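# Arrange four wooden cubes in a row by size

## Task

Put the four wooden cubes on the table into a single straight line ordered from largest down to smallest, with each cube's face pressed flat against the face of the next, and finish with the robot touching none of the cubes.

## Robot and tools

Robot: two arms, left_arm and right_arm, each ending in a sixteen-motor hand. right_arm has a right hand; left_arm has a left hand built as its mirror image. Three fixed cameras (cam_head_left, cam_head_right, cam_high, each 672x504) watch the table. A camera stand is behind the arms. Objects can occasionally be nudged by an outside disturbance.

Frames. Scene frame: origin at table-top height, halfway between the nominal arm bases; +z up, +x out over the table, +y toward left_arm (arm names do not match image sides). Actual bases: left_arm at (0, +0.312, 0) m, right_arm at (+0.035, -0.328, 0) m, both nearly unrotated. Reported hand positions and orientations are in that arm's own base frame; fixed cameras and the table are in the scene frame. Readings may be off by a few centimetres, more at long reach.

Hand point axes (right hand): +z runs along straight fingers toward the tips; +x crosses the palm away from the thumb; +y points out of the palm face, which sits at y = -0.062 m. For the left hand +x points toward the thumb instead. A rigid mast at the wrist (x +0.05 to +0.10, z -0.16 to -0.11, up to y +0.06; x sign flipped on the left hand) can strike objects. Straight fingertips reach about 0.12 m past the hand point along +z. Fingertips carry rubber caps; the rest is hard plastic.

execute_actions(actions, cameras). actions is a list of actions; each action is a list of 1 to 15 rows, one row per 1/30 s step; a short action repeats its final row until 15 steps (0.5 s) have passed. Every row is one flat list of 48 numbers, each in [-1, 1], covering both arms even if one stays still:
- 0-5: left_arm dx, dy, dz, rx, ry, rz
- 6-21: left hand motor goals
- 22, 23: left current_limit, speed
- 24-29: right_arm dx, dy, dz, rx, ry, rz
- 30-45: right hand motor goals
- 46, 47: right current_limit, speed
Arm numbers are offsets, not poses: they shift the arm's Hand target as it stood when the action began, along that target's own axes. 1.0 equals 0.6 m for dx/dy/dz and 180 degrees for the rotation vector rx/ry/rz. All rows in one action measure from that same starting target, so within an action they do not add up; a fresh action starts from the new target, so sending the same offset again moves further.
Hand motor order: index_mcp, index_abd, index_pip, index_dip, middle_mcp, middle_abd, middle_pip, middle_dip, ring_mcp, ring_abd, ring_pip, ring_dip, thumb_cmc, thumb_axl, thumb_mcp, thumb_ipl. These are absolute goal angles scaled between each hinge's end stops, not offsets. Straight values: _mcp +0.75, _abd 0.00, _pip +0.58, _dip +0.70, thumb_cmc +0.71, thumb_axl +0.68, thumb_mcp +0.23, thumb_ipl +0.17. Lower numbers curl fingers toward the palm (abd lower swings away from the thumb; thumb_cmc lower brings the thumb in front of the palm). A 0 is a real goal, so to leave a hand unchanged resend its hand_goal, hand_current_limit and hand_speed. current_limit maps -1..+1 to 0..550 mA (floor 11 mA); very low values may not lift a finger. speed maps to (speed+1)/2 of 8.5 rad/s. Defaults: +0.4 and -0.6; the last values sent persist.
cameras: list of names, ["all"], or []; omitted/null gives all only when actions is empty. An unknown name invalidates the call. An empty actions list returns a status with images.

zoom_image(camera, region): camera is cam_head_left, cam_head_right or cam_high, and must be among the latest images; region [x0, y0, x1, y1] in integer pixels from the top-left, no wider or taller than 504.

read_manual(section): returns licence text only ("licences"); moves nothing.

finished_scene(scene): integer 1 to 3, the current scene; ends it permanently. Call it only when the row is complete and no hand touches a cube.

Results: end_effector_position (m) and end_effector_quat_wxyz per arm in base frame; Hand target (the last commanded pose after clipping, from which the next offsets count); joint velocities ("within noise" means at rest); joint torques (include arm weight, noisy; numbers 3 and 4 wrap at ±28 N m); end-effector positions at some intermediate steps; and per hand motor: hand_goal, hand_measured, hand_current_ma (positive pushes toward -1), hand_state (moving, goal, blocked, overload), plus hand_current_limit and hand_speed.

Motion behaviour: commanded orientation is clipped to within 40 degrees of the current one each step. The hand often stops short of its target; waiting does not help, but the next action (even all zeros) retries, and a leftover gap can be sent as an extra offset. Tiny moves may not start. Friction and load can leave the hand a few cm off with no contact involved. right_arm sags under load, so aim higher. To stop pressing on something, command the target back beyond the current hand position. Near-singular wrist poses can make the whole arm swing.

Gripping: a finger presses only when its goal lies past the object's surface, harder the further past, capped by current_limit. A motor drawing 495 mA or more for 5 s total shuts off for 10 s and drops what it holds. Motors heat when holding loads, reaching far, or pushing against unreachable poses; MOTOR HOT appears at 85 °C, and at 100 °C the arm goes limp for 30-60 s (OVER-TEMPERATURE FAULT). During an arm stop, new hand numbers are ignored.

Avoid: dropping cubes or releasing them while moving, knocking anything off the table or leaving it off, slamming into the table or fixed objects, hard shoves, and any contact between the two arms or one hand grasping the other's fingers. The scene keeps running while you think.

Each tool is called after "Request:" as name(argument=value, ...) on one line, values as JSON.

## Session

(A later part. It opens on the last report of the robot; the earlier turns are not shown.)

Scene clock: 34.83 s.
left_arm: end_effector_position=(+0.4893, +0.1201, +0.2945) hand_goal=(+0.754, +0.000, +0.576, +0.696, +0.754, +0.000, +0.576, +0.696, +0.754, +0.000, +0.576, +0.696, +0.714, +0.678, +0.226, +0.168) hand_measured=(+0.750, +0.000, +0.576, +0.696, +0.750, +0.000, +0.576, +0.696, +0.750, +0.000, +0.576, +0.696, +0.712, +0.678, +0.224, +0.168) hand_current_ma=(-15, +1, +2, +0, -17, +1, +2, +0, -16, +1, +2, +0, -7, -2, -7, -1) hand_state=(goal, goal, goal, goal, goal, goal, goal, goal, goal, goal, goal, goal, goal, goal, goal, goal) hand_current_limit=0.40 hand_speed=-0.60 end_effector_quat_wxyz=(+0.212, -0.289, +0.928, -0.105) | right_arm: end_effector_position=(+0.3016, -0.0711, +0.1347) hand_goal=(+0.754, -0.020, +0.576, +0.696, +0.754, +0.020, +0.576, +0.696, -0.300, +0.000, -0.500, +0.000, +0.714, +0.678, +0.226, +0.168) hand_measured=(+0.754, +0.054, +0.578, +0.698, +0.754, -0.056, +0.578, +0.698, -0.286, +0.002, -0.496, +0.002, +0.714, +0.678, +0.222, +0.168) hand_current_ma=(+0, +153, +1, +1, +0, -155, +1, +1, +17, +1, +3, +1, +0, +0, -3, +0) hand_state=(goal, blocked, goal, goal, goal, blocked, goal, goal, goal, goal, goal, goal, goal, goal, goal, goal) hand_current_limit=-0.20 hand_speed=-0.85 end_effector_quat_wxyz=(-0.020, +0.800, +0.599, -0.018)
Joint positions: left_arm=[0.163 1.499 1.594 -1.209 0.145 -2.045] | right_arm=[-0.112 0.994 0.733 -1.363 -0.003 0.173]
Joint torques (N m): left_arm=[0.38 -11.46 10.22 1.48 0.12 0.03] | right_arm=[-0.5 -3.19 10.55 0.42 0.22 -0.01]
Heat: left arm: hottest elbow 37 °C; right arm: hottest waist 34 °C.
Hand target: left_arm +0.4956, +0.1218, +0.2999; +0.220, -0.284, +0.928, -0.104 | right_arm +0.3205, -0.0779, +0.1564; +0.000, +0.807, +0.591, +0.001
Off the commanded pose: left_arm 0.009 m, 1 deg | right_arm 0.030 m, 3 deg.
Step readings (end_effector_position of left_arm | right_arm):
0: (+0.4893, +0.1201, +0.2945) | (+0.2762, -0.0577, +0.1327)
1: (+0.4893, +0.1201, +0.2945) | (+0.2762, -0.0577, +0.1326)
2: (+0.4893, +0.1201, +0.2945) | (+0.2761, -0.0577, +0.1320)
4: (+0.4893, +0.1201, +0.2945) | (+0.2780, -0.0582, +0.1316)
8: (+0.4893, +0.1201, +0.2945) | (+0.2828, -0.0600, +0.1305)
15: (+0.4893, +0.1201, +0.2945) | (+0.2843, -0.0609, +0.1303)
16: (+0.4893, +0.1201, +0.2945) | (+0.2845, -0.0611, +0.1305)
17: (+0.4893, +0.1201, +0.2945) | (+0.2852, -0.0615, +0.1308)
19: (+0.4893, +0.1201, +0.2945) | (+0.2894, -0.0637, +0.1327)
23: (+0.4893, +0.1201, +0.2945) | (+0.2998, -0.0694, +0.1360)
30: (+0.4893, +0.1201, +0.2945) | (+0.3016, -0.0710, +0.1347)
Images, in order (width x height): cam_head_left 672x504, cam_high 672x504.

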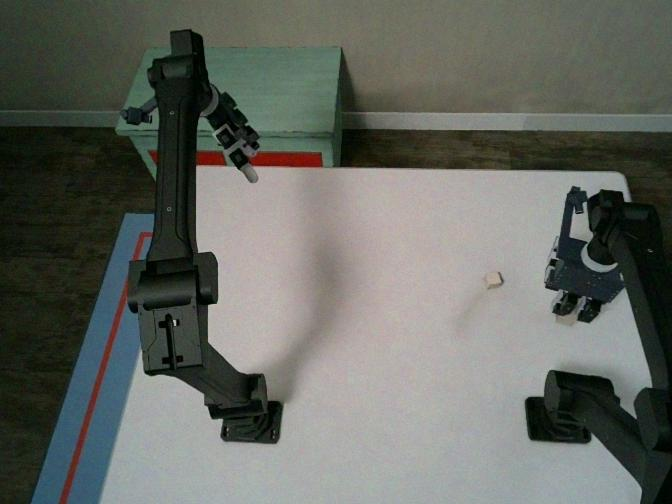

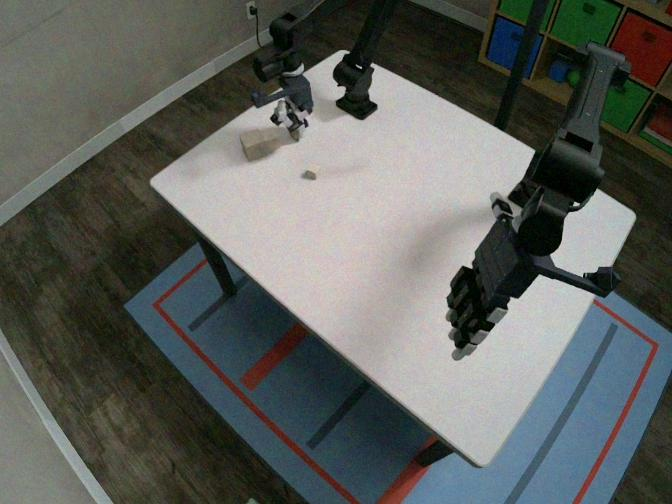

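Request:
execute_actions(actions=[[[0,0,0,0,0,0,0.754,0,0.576,0.696,0.754,0,0.576,0.696,0.754,0,0.576,0.696,0.714,0.678,0.226,0.168,0.4,-0.6,-0.005,0.045,-0.012,0,0,0.0115,0.754,-0.02,0.576,0.696,0.754,0.02,0.576,0.696,-0.3,0,-0.5,0,0.714,0.678,0.226,0.168,-0.2,-0.85]]], cameras=["cam_head_left","cam_high"])

Request:
zoom_image(camera="cam_high", region=[248, 96, 328, 156])

Request:
zoom_image(camera="cam_head_left", region=[540, 265, 615, 340])

Scene clock: 35.77 s.
left_arm: end_effector_position=(+0.4893, +0.1201, +0.2945) hand_goal=(+0.754, +0.000, +0.576, +0.696, +0.754, +0.000, +0.576, +0.696, +0.754, +0.000, +0.576, +0.696, +0.714, +0.678, +0.226, +0.168) hand_measured=(+0.750, +0.000, +0.576, +0.696, +0.750, +0.000, +0.576, +0.696, +0.750, +0.000, +0.576, +0.696, +0.712, +0.678, +0.224, +0.168) hand_current_ma=(-15, +1, +2, +0, -17, +1, +2, +0, -16, +1, +2, +0, -7, -2, -7, -1) hand_state=(goal, goal, goal, goal, goal, goal, goal, goal, goal, goal, goal, goal, goal, goal, goal, goal) hand_current_limit=0.40 hand_speed=-0.60 end_effector_quat_wxyz=(+0.212, -0.289, +0.928, -0.105) | right_arm: end_effector_position=(+0.3266, -0.0815, +0.1429) hand_goal=(+0.754, -0.020, +0.576, +0.696, +0.754, +0.020, +0.576, +0.696, -0.300, +0.000, -0.500, +0.000, +0.714, +0.678, +0.226, +0.168) hand_measured=(+0.754, +0.054, +0.578, +0.698, +0.754, -0.056, +0.578, +0.698, -0.286, +0.002, -0.496, +0.002, +0.714, +0.678, +0.222, +0.168) hand_current_ma=(+0, +153, +1, +1, +0, -155, +1, +1, +17, +1, +3, +1, +0, +0, -3, +0) hand_state=(goal, blocked, goal, goal, goal, blocked, goal, goal, goal, goal, goal, goal, goal, goal, goal, goal) hand_current_limit=-0.20 hand_speed=-0.85 end_effector_quat_wxyz=(-0.019, +0.811, +0.585, -0.018)
Joint positions: left_arm=[0.163 1.499 1.594 -1.209 0.145 -2.045] | right_arm=[-0.13 1.071 0.803 -1.355 -0.003 0.19]
Joint torques (N m): left_arm=[0.38 -11.4 10.21 1.47 0.12 0.03] | right_arm=[-0.03 -4.07 10.26 0.27 0.26 -0.1]
Heat: left arm: hottest elbow 37 °C; right arm: hottest waist 34 °C.
Hand target: left_arm +0.4956, +0.1218, +0.2999; +0.220, -0.284, +0.928, -0.104 | right_arm +0.3454, -0.0890, +0.1637; +0.000, +0.817, +0.576, +0.001
Off the commanded pose: left_arm 0.009 m, 1 deg | right_arm 0.029 m, 3 deg.
Step readings (end_effector_position of left_arm | right_arm):
0: (+0.4893, +0.1201, +0.2945) | (+0.3016, -0.0711, +0.1347)
1: (+0.4893, +0.1201, +0.2945) | (+0.3018, -0.0712, +0.1349)
2: (+0.4893, +0.1201, +0.2945) | (+0.3027, -0.0719, +0.1353)
4: (+0.4893, +0.1201, +0.2945) | (+0.3078, -0.0742, +0.1371)
8: (+0.4893, +0.1201, +0.2945) | (+0.3227, -0.0795, +0.1420)
15: (+0.4893, +0.1201, +0.2945) | (+0.3267, -0.0814, +0.1429)
Images, in order (width x height): cam_head_left 672x504, cam_high 672x504.

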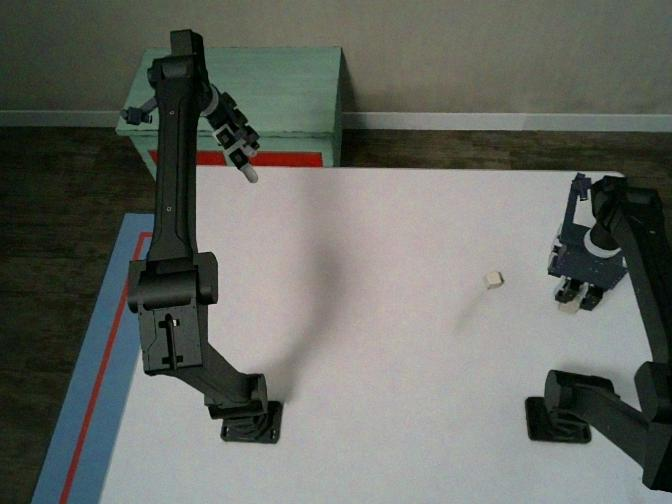

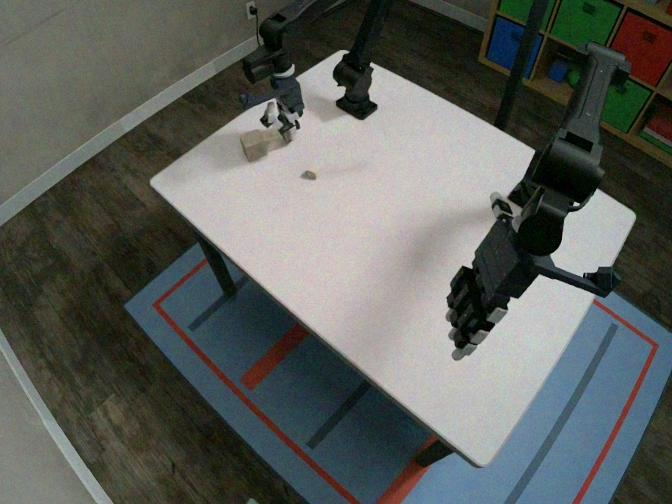

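Scaled by 6.300 from the camera's 672x504 image, which has a finer 960x720 frame.

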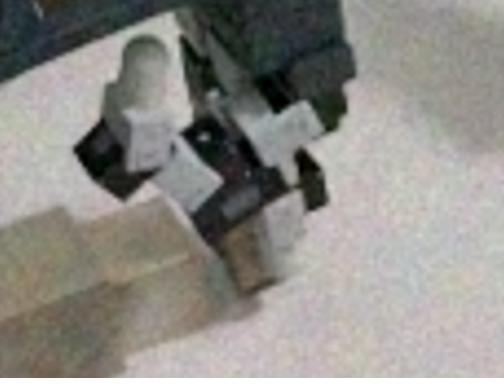

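Scaled by 6.720 from the camera's 672x504 image, which has a finer 960x720 frame.

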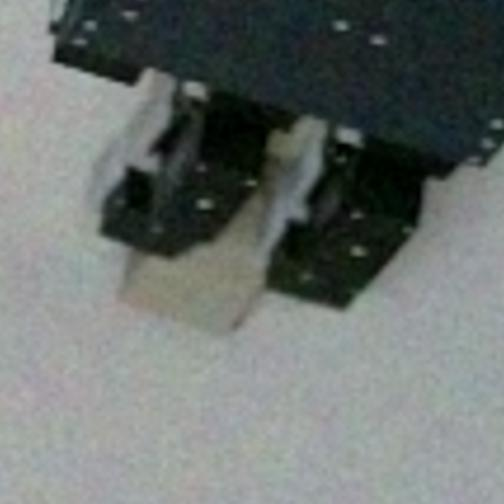

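Request:
execute_actions(actions=[[[0,0,0,0,0,0,0.754,0,0.576,0.696,0.754,0,0.576,0.696,0.754,0,0.576,0.696,0.714,0.678,0.226,0.168,0.4,-0.6,0,0.027,-0.005,0,0,0,0.754,-0.02,0.576,0.696,0.754,0.02,0.576,0.696,-0.3,0,-0.5,0,0.714,0.678,0.226,0.168,-0.2,-0.85]]], cameras=["cam_head_left","cam_high"])

Request:
zoom_image(camera="cam_high", region=[236, 106, 306, 166])

Request:
zoom_image(camera="cam_head_left", region=[540, 255, 615, 330])

Scene clock: 36.70 s.
left_arm: end_effector_position=(+0.4893, +0.1201, +0.2945) hand_goal=(+0.754, +0.000, +0.576, +0.696, +0.754, +0.000, +0.576, +0.696, +0.754, +0.000, +0.576, +0.696, +0.714, +0.678, +0.226, +0.168) hand_measured=(+0.750, +0.000, +0.576, +0.696, +0.750, +0.000, +0.576, +0.696, +0.750, +0.000, +0.576, +0.696, +0.712, +0.678, +0.224, +0.168) hand_current_ma=(-15, +1, +2, +0, -17, +1, +2, +0, -16, +1, +2, +0, -7, -2, -7, -1) hand_state=(goal, goal, goal, goal, goal, goal, goal, goal, goal, goal, goal, goal, goal, goal, goal, goal) hand_current_limit=0.40 hand_speed=-0.60 end_effector_quat_wxyz=(+0.212, -0.289, +0.928, -0.105) | right_arm: end_effector_position=(+0.3406, -0.0871, +0.1453) hand_goal=(+0.754, -0.020, +0.576, +0.696, +0.754, +0.020, +0.576, +0.696, -0.300, +0.000, -0.500, +0.000, +0.714, +0.678, +0.226, +0.168) hand_measured=(+0.754, +0.054, +0.578, +0.698, +0.754, -0.056, +0.578, +0.698, -0.286, +0.002, -0.496, +0.002, +0.714, +0.678, +0.222, +0.168) hand_current_ma=(+0, +153, +1, +1, +0, -155, +1, +1, +17, +1, +3, +1, +0, +0, -3, +0) hand_state=(goal, blocked, goal, goal, goal, blocked, goal, goal, goal, goal, goal, goal, goal, goal, goal, goal) hand_current_limit=-0.20 hand_speed=-0.85 end_effector_quat_wxyz=(-0.020, +0.814, +0.581, -0.019)
Joint positions: left_arm=[0.163 1.499 1.594 -1.209 0.145 -2.045] | right_arm=[-0.141 1.116 0.841 -1.351 -0.003 0.19]
Joint torques (N m): left_arm=[0.62 -11.4 10.17 1.48 0.12 0.03] | right_arm=[-0.67 -5.48 10.28 0.54 0.26 -0.17]
Heat: left arm: hottest elbow 38 °C; right arm: hottest waist 34 °C.
Hand target: left_arm +0.4956, +0.1218, +0.2999; +0.220, -0.284, +0.928, -0.104 | right_arm +0.3606, -0.0945, +0.1667; +0.000, +0.817, +0.576, +0.001
Off the commanded pose: left_arm 0.009 m, 1 deg | right_arm 0.030 m, 3 deg.
Step readings (end_effector_position of left_arm | right_arm):
0: (+0.4893, +0.1201, +0.2945) | (+0.3266, -0.0815, +0.1429)
1: (+0.4893, +0.1201, +0.2945) | (+0.3266, -0.0815, +0.1428)
2: (+0.4893, +0.1201, +0.2945) | (+0.3272, -0.0819, +0.1430)
4: (+0.4893, +0.1201, +0.2945) | (+0.3305, -0.0832, +0.1437)
8: (+0.4893, +0.1201, +0.2945) | (+0.3385, -0.0864, +0.1451)
15: (+0.4893, +0.1201, +0.2945) | (+0.3406, -0.0871, +0.1453)
Images, in order (width x height): cam_head_left 672x504, cam_high 672x504.

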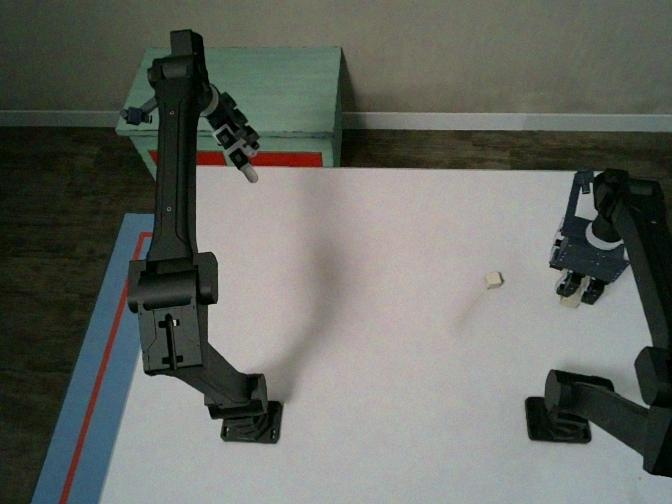

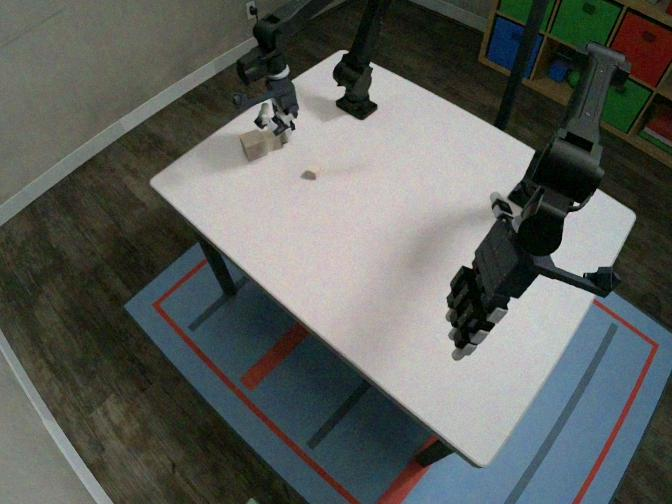

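Scaled by 7.200 from the camera's 672x504 image, which has a finer 960x720 frame.

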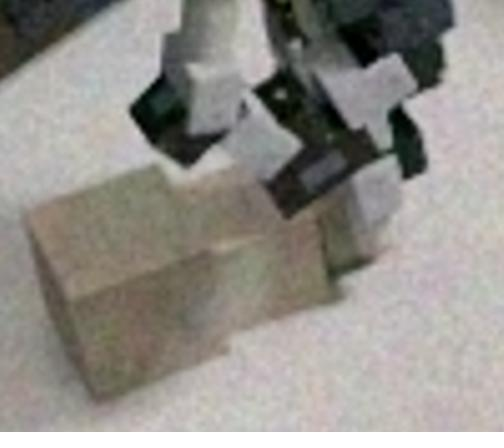

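Scaled by 6.720 from the camera's 672x504 image, which has a finer 960x720 frame.

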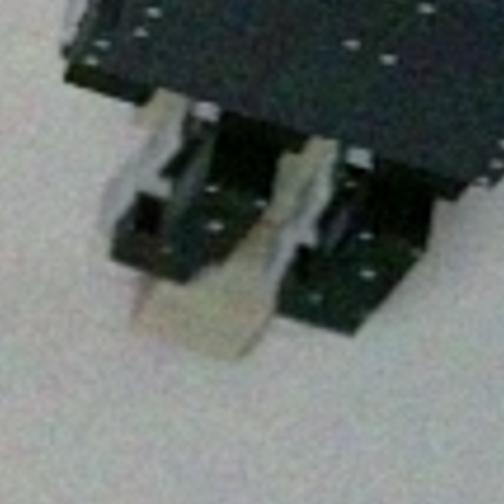

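Request:
execute_actions(actions=[[[0,0,0,0,0,0,0.754,0,0.576,0.696,0.754,0,0.576,0.696,0.754,0,0.576,0.696,0.714,0.678,0.226,0.168,0.4,-0.6,0,0,0,0,0,0,0.754,0.12,0.576,0.696,0.754,-0.12,0.576,0.696,-0.3,0,-0.5,0,0.714,0.678,0.226,0.168,-0.2,-0.85]],[[0,0,0,0,0,0,0.754,0,0.576,0.696,0.754,0,0.576,0.696,0.754,0,0.576,0.696,0.714,0.678,0.226,0.168,0.4,-0.6,0,0,-0.03,0,0,0,0.754,0.135,0.576,0.696,0.754,-0.135,0.576,0.696,-0.3,0,-0.5,0,0.714,0.678,0.226,0.168,-0.2,-0.75]],[[0,0,0,0,0,0,0.754,0,0.576,0.696,0.754,0,0.576,0.696,0.754,0,0.576,0.696,0.714,0.678,0.226,0.168,0.4,-0.6,0,0,-0.09,0,0,0,0.754,0.135,0.576,0.696,0.754,-0.135,0.576,0.696,-0.3,0,-0.5,0,0.714,0.678,0.226,0.168,-0.2,-0.75]],[[0,0,0,0,0,0,0.754,0,0.576,0.696,0.754,0,0.576,0.696,0.754,0,0.576,0.696,0.714,0.678,0.226,0.168,0.4,-0.6,0.117,-0.017,0,0,0,-0.0556,0.754,0.135,0.576,0.696,0.754,-0.135,0.576,0.696,-0.3,0,-0.5,0,0.714,0.678,0.226,0.168,-0.2,-0.75]]], cameras=["all"])

Request:
zoom_image(camera="cam_high", region=[236, 111, 306, 166])

Request:
zoom_image(camera="cam_head_left", region=[540, 225, 630, 325])

Scene clock: 39.37 s.
left_arm: end_effector_position=(+0.4893, +0.1201, +0.2945) hand_goal=(+0.754, +0.000, +0.576, +0.696, +0.754, +0.000, +0.576, +0.696, +0.754, +0.000, +0.576, +0.696, +0.714, +0.678, +0.226, +0.168) hand_measured=(+0.750, +0.000, +0.576, +0.696, +0.750, +0.000, +0.576, +0.696, +0.750, +0.000, +0.576, +0.696, +0.712, +0.678, +0.224, +0.168) hand_current_ma=(-15, +1, +2, +0, -17, +1, +2, +0, -16, +1, +2, +0, -7, -2, -7, -1) hand_state=(goal, goal, goal, goal, goal, goal, goal, goal, goal, goal, goal, goal, goal, goal, goal, goal) hand_current_limit=0.40 hand_speed=-0.60 end_effector_quat_wxyz=(+0.212, -0.289, +0.928, -0.105) | right_arm: end_effector_position=(+0.3610, -0.0253, +0.2167) hand_goal=(+0.754, +0.136, +0.576, +0.696, +0.754, -0.134, +0.576, +0.696, -0.300, +0.000, -0.500, +0.000, +0.714, +0.678, +0.226, +0.168) hand_measured=(+0.752, +0.134, +0.578, +0.698, +0.754, -0.130, +0.578, +0.698, -0.286, +0.002, -0.496, +0.002, +0.714, +0.678, +0.222, +0.168) hand_current_ma=(+0, -1, +1, +1, +0, +1, +1, +1, +17, +1, +3, +1, +0, +0, -4, +0) hand_state=(goal, goal, goal, goal, goal, goal, goal, goal, goal, goal, goal, goal, goal, goal, goal, goal) hand_current_limit=-0.20 hand_speed=-0.75 end_effector_quat_wxyz=(-0.014, +0.761, +0.648, -0.014)
Joint positions: left_arm=[0.163 1.499 1.594 -1.209 0.145 -2.045] | right_arm=[0.037 1.098 1.016 -1.528 -0.004 0.196]
Joint torques (N m): left_arm=[0.62 -11.34 10.19 1.48 0.11 0.03] | right_arm=[0.97 -5.19 11 -0.28 0.22 -0.08]
Heat: left arm: hottest elbow 38 °C; right arm: hottest waist 34 °C.
Hand target: left_arm +0.4956, +0.1218, +0.2999; +0.220, -0.284, +0.928, -0.104 | right_arm +0.3746, -0.0250, +0.2388; +0.000, +0.764, +0.645, +0.001
Off the commanded pose: left_arm 0.009 m, 1 deg | right_arm 0.026 m, 2 deg.
Step readings (end_effector_position of left_arm | right_arm):
0: (+0.4893, +0.1201, +0.2945) | (+0.3406, -0.0871, +0.1453)
1: (+0.4893, +0.1201, +0.2945) | (+0.3406, -0.0871, +0.1453)
2: (+0.4893, +0.1201, +0.2945) | (+0.3406, -0.0871, +0.1453)
4: (+0.4893, +0.1201, +0.2945) | (+0.3406, -0.0871, +0.1453)
8: (+0.4893, +0.1201, +0.2945) | (+0.3406, -0.0871, +0.1453)
15: (+0.4893, +0.1201, +0.2945) | (+0.3406, -0.0871, +0.1453)
16: (+0.4893, +0.1201, +0.2945) | (+0.3408, -0.0871, +0.1454)
17: (+0.4893, +0.1201, +0.2945) | (+0.3412, -0.0872, +0.1461)
19: (+0.4893, +0.1201, +0.2945) | (+0.3424, -0.0874, +0.1496)
23: (+0.4893, +0.1201, +0.2945) | (+0.3469, -0.0880, +0.1589)
30: (+0.4893, +0.1201, +0.2945) | (+0.3477, -0.0881, +0.1619)
31: (+0.4893, +0.1201, +0.2945) | (+0.3474, -0.0881, +0.1622)
32: (+0.4893, +0.1201, +0.2945) | (+0.3460, -0.0879, +0.1638)
34: (+0.4893, +0.1201, +0.2945) | (+0.3434, -0.0875, +0.1727)
38: (+0.4893, +0.1201, +0.2945) | (+0.3496, -0.0885, +0.2019)
45: (+0.4893, +0.1201, +0.2945) | (+0.3517, -0.0888, +0.2186)
46: (+0.4893, +0.1201, +0.2945) | (+0.3512, -0.0886, +0.2184)
47: (+0.4893, +0.1201, +0.2945) | (+0.3516, -0.0859, +0.2184)
49: (+0.4893, +0.1201, +0.2945) | (+0.3540, -0.0742, +0.2184)
53: (+0.4893, +0.1201, +0.2945) | (+0.3597, -0.0363, +0.2182)
60: (+0.4893, +0.1201, +0.2945) | (+0.3609, -0.0250, +0.2173)

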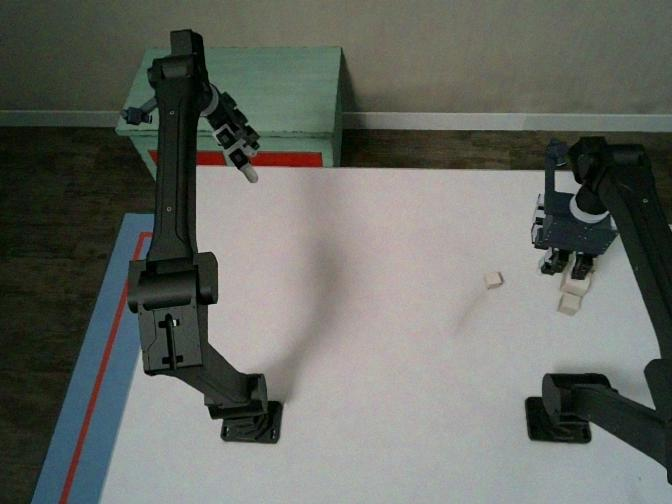

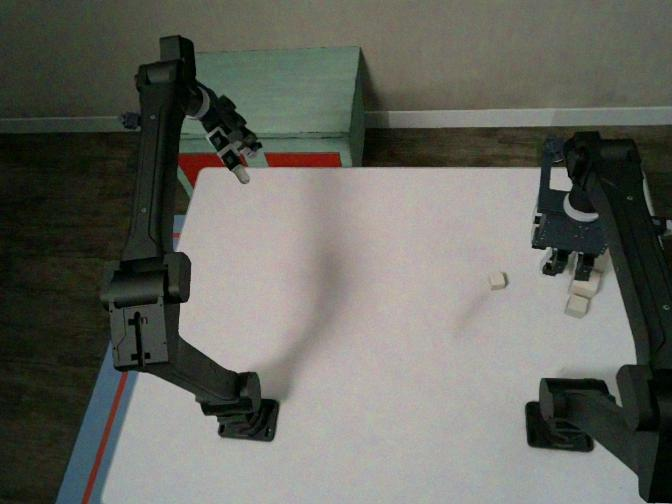

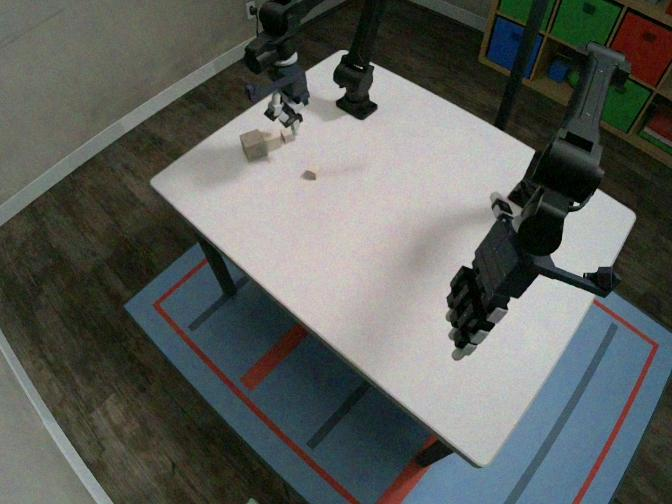

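Scaled by 7.200 from the camera's 672x504 image, which has a finer 960x720 frame.

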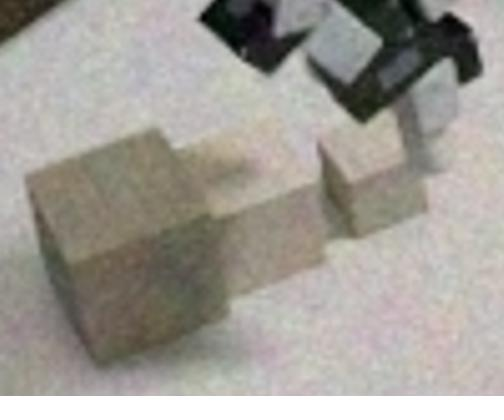

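Scaled by 5.040 from the camera's 672x504 image, which has a finer 960x720 frame.

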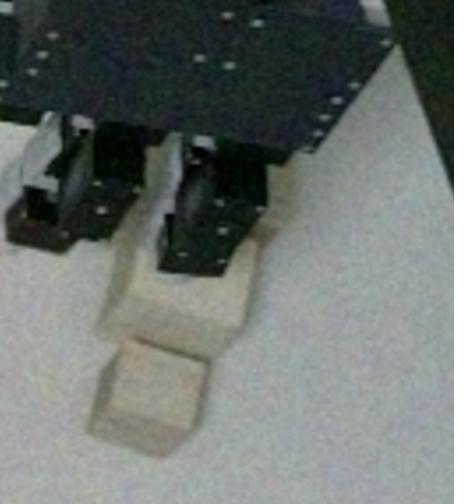

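Request:
zoom_image(camera="cam_head_left", region=[552, 270, 600, 318])

Request:
zoom_image(camera="cam_head_right", region=[555, 270, 611, 326])

Request:
zoom_image(camera="cam_high", region=[260, 120, 302, 156])

Scaled by 10.500 from the camera's 672x504 image, which has a finer 960x720 frame.

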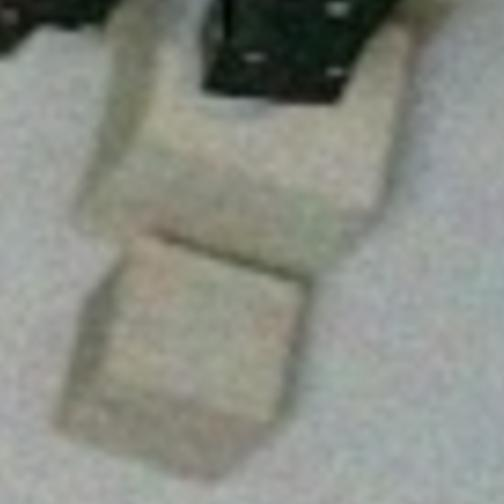

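Scaled by 9.000 from the camera's 672x504 image, which has a finer 960x720 frame.

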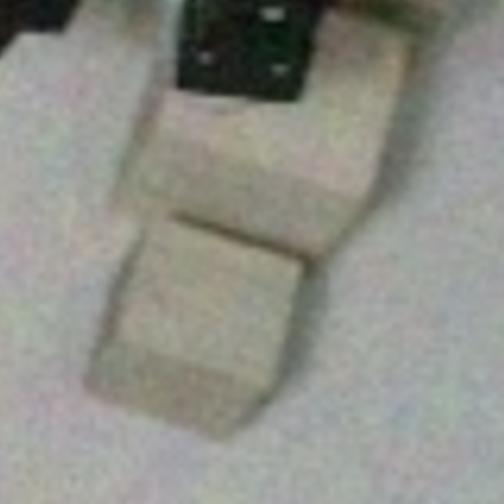

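Scaled by 12.000 from the camera's 672x504 image, which has a finer 960x720 frame.

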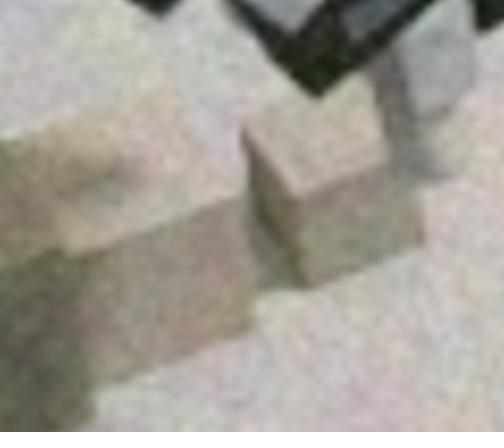

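Request:
execute_actions(actions=[[[0,0,0,0,0,0,0.754,0,0.576,0.696,0.754,0,0.576,0.696,0.754,0,0.576,0.696,0.714,0.678,0.226,0.168,0.4,-0.6,0.1213,-0.013,0,0,0,-0.0556,0.754,0.15,0.576,0.696,0.754,-0.15,0.576,0.696,-0.3,0,-0.5,0,0.714,0.678,0.226,0.168,-0.2,-0.75]],[[0,0,0,0,0,0,0.754,0,0.576,0.696,0.754,0,0.576,0.696,0.754,0,0.576,0.696,0.714,0.678,0.226,0.168,0.4,-0.6,0.1168,-0.0027,0,0,0,-0.0533,0.754,0.15,0.576,0.696,0.754,-0.15,0.576,0.696,-0.3,0,-0.5,0,0.714,0.678,0.226,0.168,-0.2,-0.75]],[[0,0,0,0,0,0,0.754,0,0.576,0.696,0.754,0,0.576,0.696,0.754,0,0.576,0.696,0.714,0.678,0.226,0.168,0.4,-0.6,0,0,0.08,0,0,0,0.754,0.15,0.576,0.696,0.754,-0.15,0.576,0.696,-0.3,0,-0.5,0,0.714,0.678,0.226,0.168,-0.2,-0.75]]], cameras=["all"])

Request:
zoom_image(camera="cam_high", region=[280, 121, 350, 191])

Request:
zoom_image(camera="cam_head_left", region=[460, 225, 540, 305])

Request:
zoom_image(camera="cam_head_left", region=[545, 225, 625, 325])

Scene clock: 42.23 s.
left_arm: end_effector_position=(+0.4893, +0.1201, +0.2945) hand_goal=(+0.754, +0.000, +0.576, +0.696, +0.754, +0.000, +0.576, +0.696, +0.754, +0.000, +0.576, +0.696, +0.714, +0.678, +0.226, +0.168) hand_measured=(+0.750, +0.000, +0.576, +0.696, +0.750, +0.000, +0.576, +0.696, +0.750, +0.000, +0.576, +0.696, +0.712, +0.678, +0.224, +0.168) hand_current_ma=(-15, +1, +2, +0, -17, +1, +2, +0, -16, +1, +2, +0, -7, -2, -7, -1) hand_state=(goal, goal, goal, goal, goal, goal, goal, goal, goal, goal, goal, goal, goal, goal, goal, goal) hand_current_limit=0.40 hand_speed=-0.60 end_effector_quat_wxyz=(+0.212, -0.289, +0.928, -0.105) | right_arm: end_effector_position=(+0.3712, +0.1170, +0.1848) hand_goal=(+0.754, +0.150, +0.576, +0.696, +0.754, -0.150, +0.576, +0.696, -0.300, +0.000, -0.500, +0.000, +0.714, +0.678, +0.226, +0.168) hand_measured=(+0.752, +0.148, +0.578, +0.698, +0.754, -0.148, +0.578, +0.698, -0.286, +0.002, -0.496, +0.002, +0.714, +0.678, +0.222, +0.168) hand_current_ma=(+0, -1, +1, +1, +0, +1, +1, +1, +17, +1, +3, +1, +0, +0, -4, +0) hand_state=(goal, goal, goal, goal, goal, goal, goal, goal, goal, goal, goal, goal, goal, goal, goal, goal) hand_current_limit=-0.20 hand_speed=-0.75 end_effector_quat_wxyz=(-0.007, +0.639, +0.769, -0.009)
Joint positions: left_arm=[0.163 1.499 1.594 -1.209 0.145 -2.045] | right_arm=[0.411 1.178 0.988 -1.403 -0.004 0.226]
Joint torques (N m): left_arm=[0.44 -11.28 10.18 1.46 0.13 0.03] | right_arm=[0.67 -6.77 7.71 0.53 0.25 -0.07]
Heat: left arm: hottest elbow 38 °C; right arm: hottest elbow 35 °C.
Hand target: left_arm +0.4956, +0.1218, +0.2999; +0.220, -0.284, +0.928, -0.104 | right_arm +0.3771, +0.1181, +0.1910; +0.000, +0.643, +0.766, +0.001
Off the commanded pose: left_arm 0.009 m, 1 deg | right_arm 0.008 m, 1 deg.
Step readings (end_effector_position of left_arm | right_arm):
0: (+0.4893, +0.1201, +0.2945) | (+0.3609, -0.0254, +0.2167)
1: (+0.4893, +0.1201, +0.2945) | (+0.3610, -0.0248, +0.2167)
2: (+0.4893, +0.1201, +0.2945) | (+0.3611, -0.0222, +0.2168)
4: (+0.4893, +0.1201, +0.2945) | (+0.3618, -0.0068, +0.2169)
8: (+0.4893, +0.1201, +0.2945) | (+0.3614, +0.0349, +0.2167)
15: (+0.4893, +0.1201, +0.2945) | (+0.3643, +0.0458, +0.2169)
16: (+0.4893, +0.1201, +0.2945) | (+0.3643, +0.0462, +0.2166)
17: (+0.4893, +0.1201, +0.2945) | (+0.3642, +0.0489, +0.2166)
19: (+0.4893, +0.1201, +0.2945) | (+0.3635, +0.0626, +0.2169)
23: (+0.4893, +0.1201, +0.2945) | (+0.3592, +0.1019, +0.2171)
30: (+0.4893, +0.1201, +0.2945) | (+0.3602, +0.1127, +0.2159)
31: (+0.4893, +0.1201, +0.2945) | (+0.3606, +0.1128, +0.2160)
32: (+0.4893, +0.1201, +0.2945) | (+0.3624, +0.1135, +0.2161)
34: (+0.4893, +0.1201, +0.2945) | (+0.3689, +0.1163, +0.2143)
38: (+0.4893, +0.1201, +0.2945) | (+0.3709, +0.1171, +0.1979)
45: (+0.4893, +0.1201, +0.2945) | (+0.3705, +0.1168, +0.1846)

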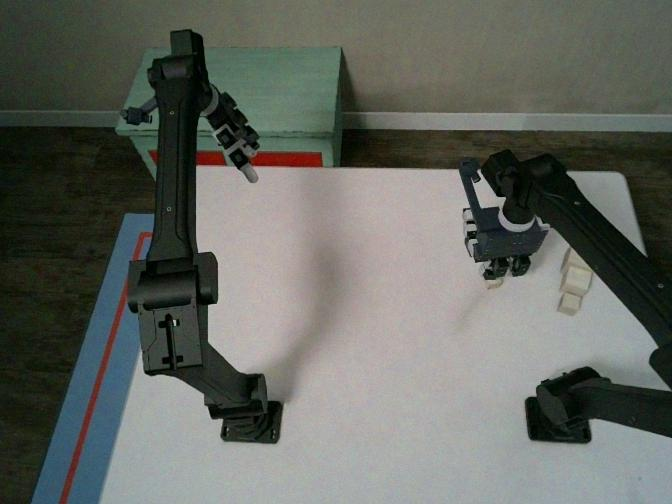

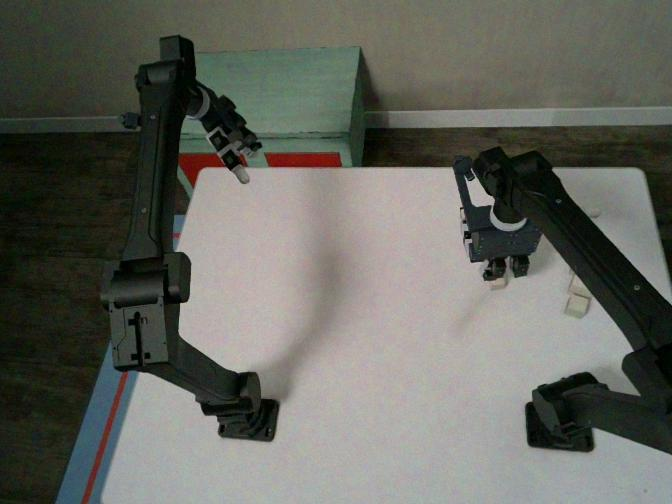

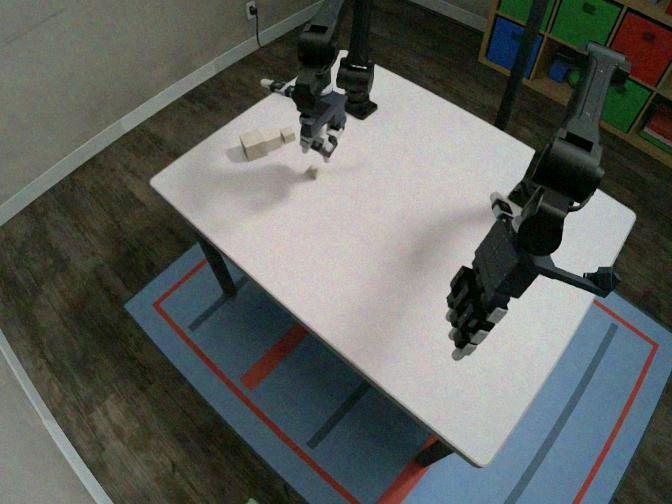

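Scaled by 7.200 from the camera's 672x504 image, which has a finer 960x720 frame.

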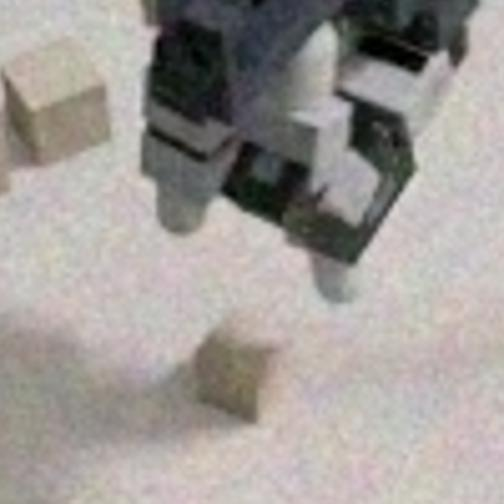

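Scaled by 6.300 from the camera's 672x504 image, which has a finer 960x720 frame.

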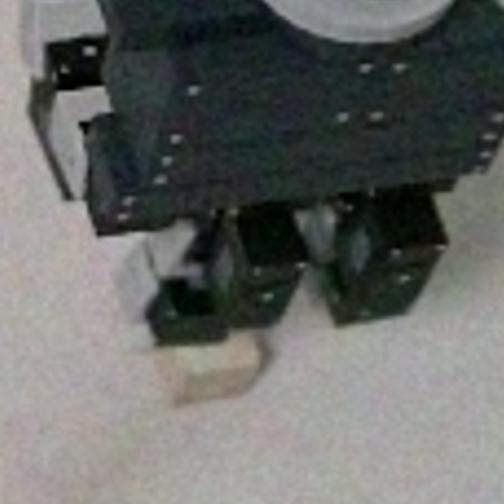

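Scaled by 5.040 from the camera's 672x504 image, which has a finer 960x720 frame.

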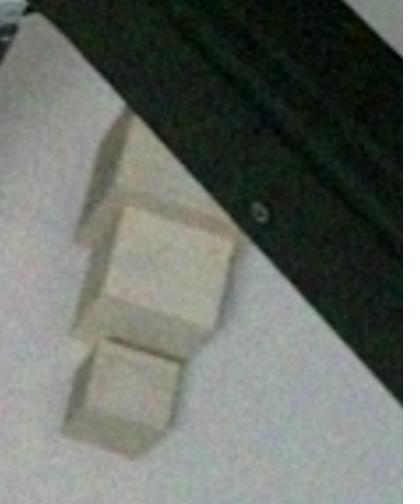

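Request:
execute_actions(actions=[[[0,0,0,0,0,0,0.754,0,0.576,0.696,0.754,0,0.576,0.696,0.754,0,0.576,0.696,0.714,0.678,0.226,0.168,0.4,-0.6,0,0.021,0.03,0,0,0,0.754,0.15,0.576,0.696,0.754,-0.15,0.576,0.696,-0.3,0,-0.5,0,0.714,0.678,0.226,0.168,-0.2,-0.75]]], cameras=["all"])

Scene clock: 44.03 s.
left_arm: end_effector_position=(+0.4893, +0.1201, +0.2945) hand_goal=(+0.754, +0.000, +0.576, +0.696, +0.754, +0.000, +0.576, +0.696, +0.754, +0.000, +0.576, +0.696, +0.714, +0.678, +0.226, +0.168) hand_measured=(+0.750, +0.000, +0.576, +0.696, +0.750, +0.000, +0.576, +0.696, +0.750, +0.000, +0.576, +0.696, +0.712, +0.678, +0.224, +0.168) hand_current_ma=(-15, +1, +2, +0, -17, +1, +2, +0, -16, +1, +2, +0, -7, -2, -7, -1) hand_state=(goal, goal, goal, goal, goal, goal, goal, goal, goal, goal, goal, goal, goal, goal, goal, goal) hand_current_limit=0.40 hand_speed=-0.60 end_effector_quat_wxyz=(+0.212, -0.289, +0.928, -0.105) | right_arm: end_effector_position=(+0.3825, +0.1219, +0.1677) hand_goal=(+0.754, +0.150, +0.576, +0.696, +0.754, -0.150, +0.576, +0.696, -0.300, +0.000, -0.500, +0.000, +0.714, +0.678, +0.226, +0.168) hand_measured=(+0.752, +0.148, +0.578, +0.698, +0.754, -0.148, +0.578, +0.698, -0.286, +0.002, -0.496, +0.002, +0.714, +0.678, +0.222, +0.168) hand_current_ma=(+0, -1, +1, +1, +0, +1, +1, +1, +17, +1, +3, +1, +0, +0, -4, +0) hand_state=(goal, goal, goal, goal, goal, goal, goal, goal, goal, goal, goal, goal, goal, goal, goal, goal) hand_current_limit=-0.20 hand_speed=-0.75 end_effector_quat_wxyz=(-0.006, +0.639, +0.769, -0.008)
Joint positions: left_arm=[0.163 1.499 1.594 -1.209 0.145 -2.045] | right_arm=[0.411 1.222 0.977 -1.346 -0.004 0.226]
Joint torques (N m): left_arm=[0.56 -11.28 10.24 1.48 0.12 0.02] | right_arm=[0.09 -7.59 7.58 0.58 0.27 -0.15]
Heat: left arm: hottest elbow 38 °C; right arm: hottest elbow 35 °C.
Hand target: left_arm +0.4956, +0.1218, +0.2999; +0.220, -0.284, +0.928, -0.104 | right_arm +0.3894, +0.1203, +0.1728; +0.000, +0.643, +0.766, +0.000
Off the commanded pose: left_arm 0.009 m, 1 deg | right_arm 0.009 m, 1 deg.
Step readings (end_effector_position of left_arm | right_arm):
0: (+0.4893, +0.1201, +0.2945) | (+0.3712, +0.1170, +0.1848)
1: (+0.4893, +0.1201, +0.2945) | (+0.3713, +0.1171, +0.1849)
2: (+0.4893, +0.1201, +0.2945) | (+0.3722, +0.1175, +0.1848)
4: (+0.4893, +0.1201, +0.2945) | (+0.3762, +0.1192, +0.1833)
8: (+0.4893, +0.1201, +0.2945) | (+0.3817, +0.1216, +0.1748)
15: (+0.4893, +0.1201, +0.2945) | (+0.3823, +0.1219, +0.1677)

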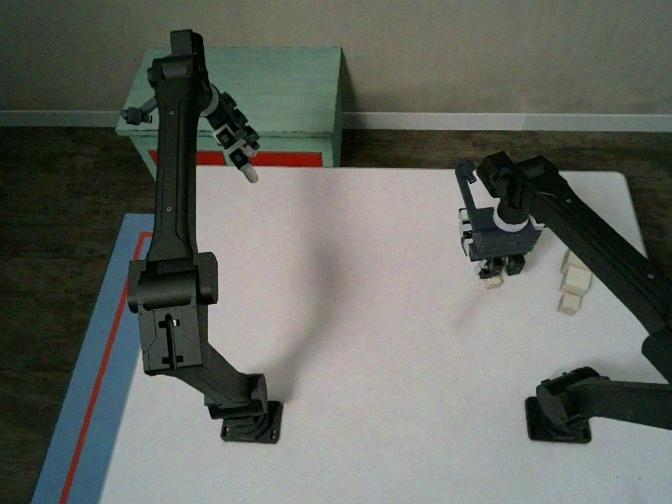

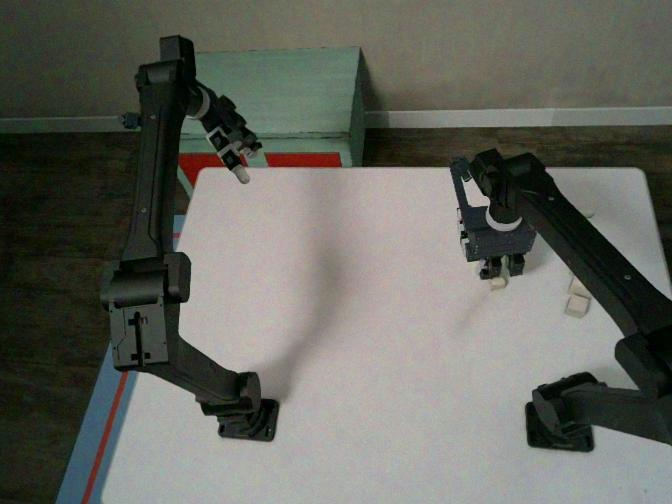

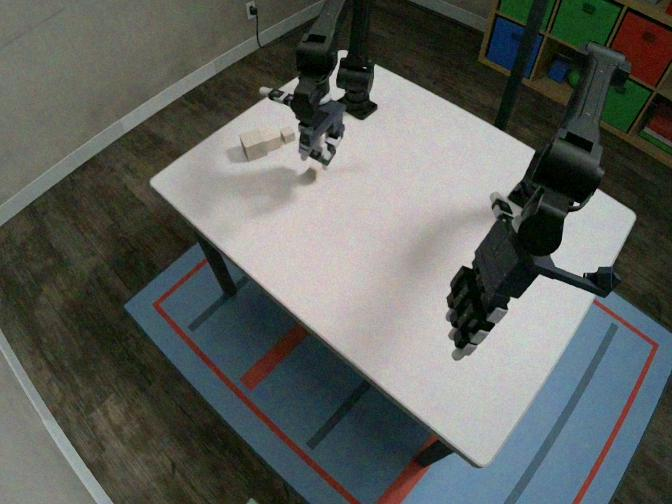

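Request:
zoom_image(camera="cam_high", region=[280, 121, 350, 191])

Request:
zoom_image(camera="cam_head_left", region=[450, 235, 530, 305])

Scaled by 7.200 from the camera's 672x504 image, which has a finer 960x720 frame.

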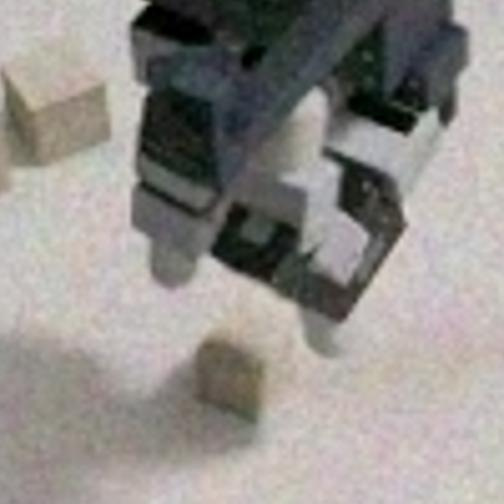

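Scaled by 6.300 from the camera's 672x504 image, which has a finer 960x720 frame.

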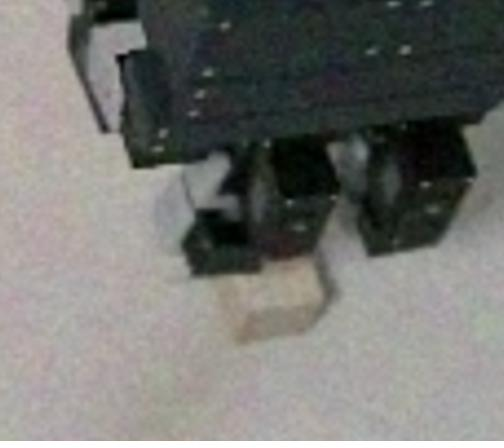

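Request:
execute_actions(actions=[[[0,0,0,0,0,0,0.754,0,0.576,0.696,0.754,0,0.576,0.696,0.754,0,0.576,0.696,0.714,0.678,0.226,0.168,0.4,-0.6,-0.005,0,0.035,0,0,0,0.754,0.15,0.576,0.696,0.754,-0.15,0.576,0.696,-0.3,0,-0.5,0,0.714,0.678,0.226,0.168,-0.2,-0.75]]], cameras=["cam_high","cam_head_right","cam_head_left"])

Request:
zoom_image(camera="cam_high", region=[280, 121, 350, 191])

Request:
zoom_image(camera="cam_head_right", region=[450, 235, 530, 305])

Scene clock: 46.07 s.
left_arm: end_effector_position=(+0.4893, +0.1201, +0.2945) hand_goal=(+0.754, +0.000, +0.576, +0.696, +0.754, +0.000, +0.576, +0.696, +0.754, +0.000, +0.576, +0.696, +0.714, +0.678, +0.226, +0.168) hand_measured=(+0.750, +0.000, +0.576, +0.696, +0.750, +0.000, +0.576, +0.696, +0.750, +0.000, +0.576, +0.696, +0.712, +0.678, +0.224, +0.168) hand_current_ma=(-15, +1, +2, +0, -17, +1, +2, +0, -16, +1, +2, +0, -7, -2, -7, -1) hand_state=(goal, goal, goal, goal, goal, goal, goal, goal, goal, goal, goal, goal, goal, goal, goal, goal) hand_current_limit=0.40 hand_speed=-0.60 end_effector_quat_wxyz=(+0.212, -0.289, +0.928, -0.105) | right_arm: end_effector_position=(+0.3828, +0.1190, +0.1479) hand_goal=(+0.754, +0.150, +0.576, +0.696, +0.754, -0.150, +0.576, +0.696, -0.300, +0.000, -0.500, +0.000, +0.714, +0.678, +0.226, +0.168) hand_measured=(+0.752, +0.148, +0.578, +0.698, +0.754, -0.148, +0.578, +0.698, -0.286, +0.002, -0.496, +0.002, +0.714, +0.678, +0.222, +0.168) hand_current_ma=(+0, -1, +1, +1, +0, +1, +1, +1, +17, +1, +3, +1, +0, +0, -4, +0) hand_state=(goal, goal, goal, goal, goal, goal, goal, goal, goal, goal, goal, goal, goal, goal, goal, goal) hand_current_limit=-0.20 hand_speed=-0.75 end_effector_quat_wxyz=(-0.005, +0.641, +0.767, -0.007)
Joint positions: left_arm=[0.163 1.499 1.594 -1.209 0.145 -2.045] | right_arm=[0.404 1.234 0.932 -1.287 -0.003 0.226]
Joint torques (N m): left_arm=[0.44 -11.34 10.21 1.5 0.12 0.03] | right_arm=[-0.91 -7.41 7.21 0.64 0.27 -0.23]
Heat: left arm: hottest elbow 38 °C; right arm: hottest elbow 35 °C.
Hand target: left_arm +0.4956, +0.1218, +0.2999; +0.220, -0.284, +0.928, -0.104 | right_arm +0.3901, +0.1175, +0.1520; +0.000, +0.643, +0.766, +0.001
Off the commanded pose: left_arm 0.009 m, 1 deg | right_arm 0.008 m, 1 deg.
Step readings (end_effector_position of left_arm | right_arm):
0: (+0.4893, +0.1201, +0.2945) | (+0.3825, +0.1219, +0.1677)
1: (+0.4893, +0.1201, +0.2945) | (+0.3827, +0.1220, +0.1678)
2: (+0.4893, +0.1201, +0.2945) | (+0.3832, +0.1222, +0.1669)
4: (+0.4893, +0.1201, +0.2945) | (+0.3845, +0.1220, +0.1635)
8: (+0.4893, +0.1201, +0.2945) | (+0.3821, +0.1195, +0.1523)
15: (+0.4893, +0.1201, +0.2945) | (+0.3826, +0.1189, +0.1478)

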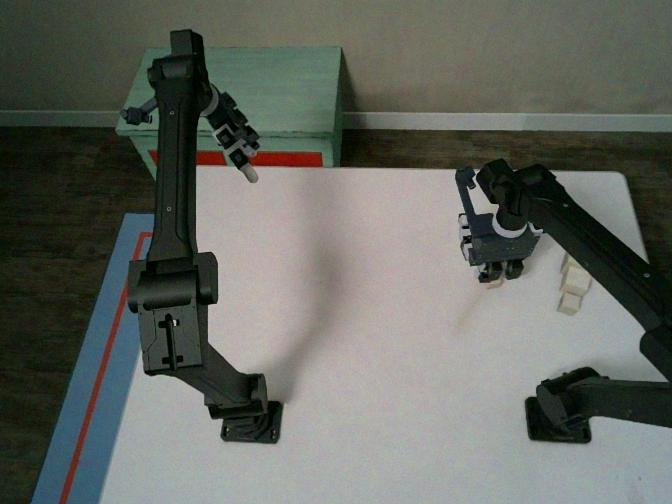

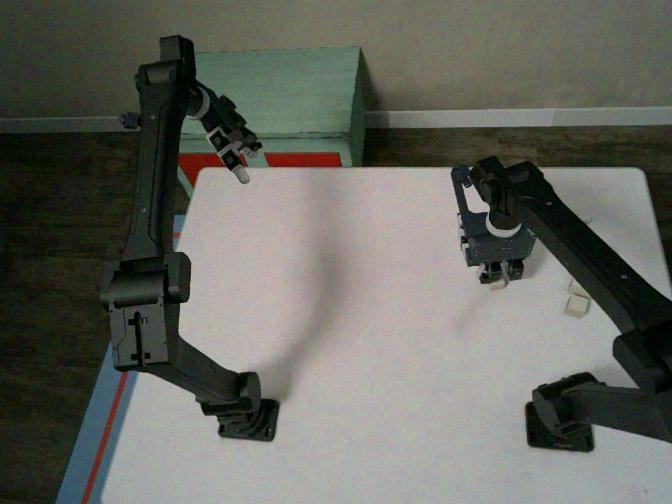

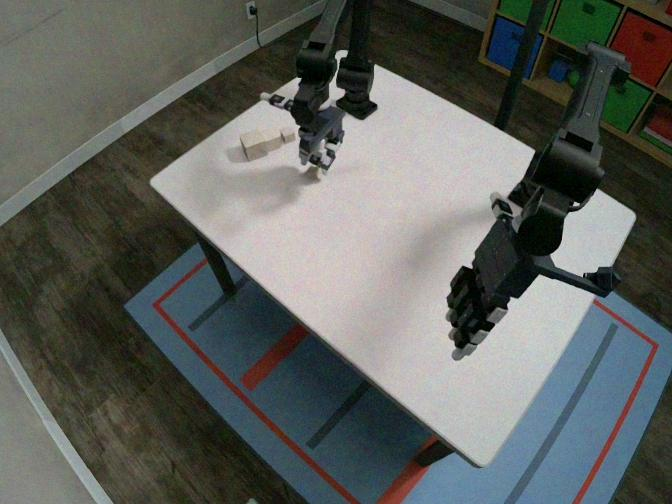

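Scaled by 7.200 from the camera's 672x504 image, which has a finer 960x720 frame.

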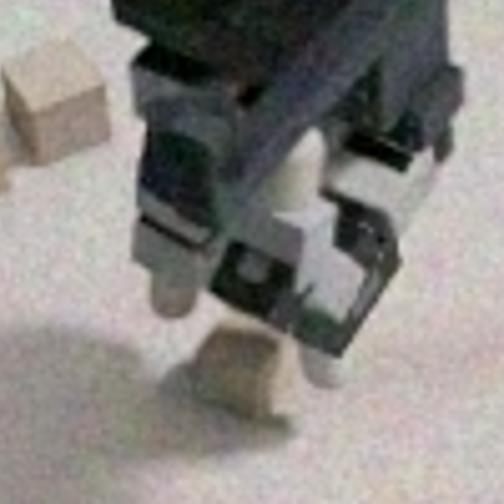

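Scaled by 6.300 from the camera's 672x504 image, which has a finer 960x720 frame.

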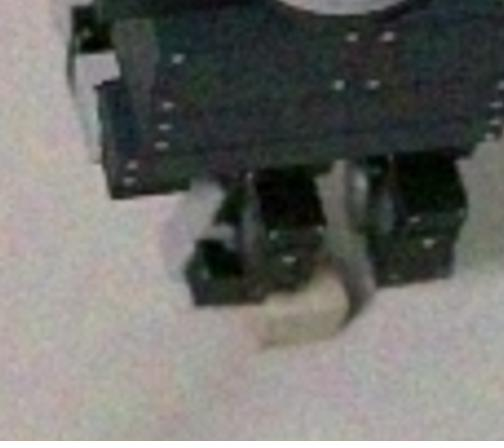

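Request:
zoom_image(camera="cam_high", region=[298, 150, 333, 185])

Request:
zoom_image(camera="cam_head_left", region=[475, 265, 515, 300])

Scaled by 14.400 from the camera's 672x504 image, which has a finer 960x720 frame.

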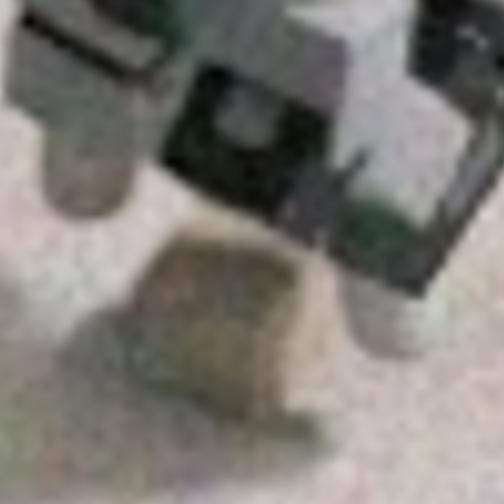

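Scaled by 12.600 from the camera's 672x504 image, which has a finer 960x720 frame.

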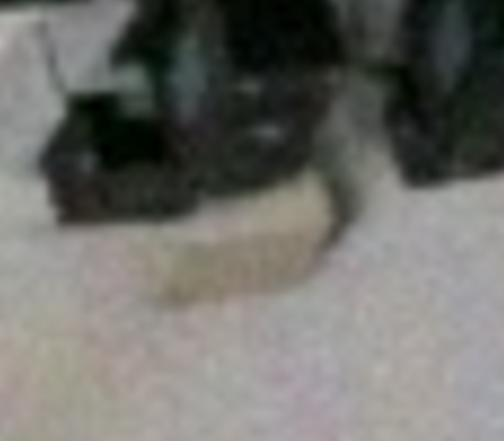

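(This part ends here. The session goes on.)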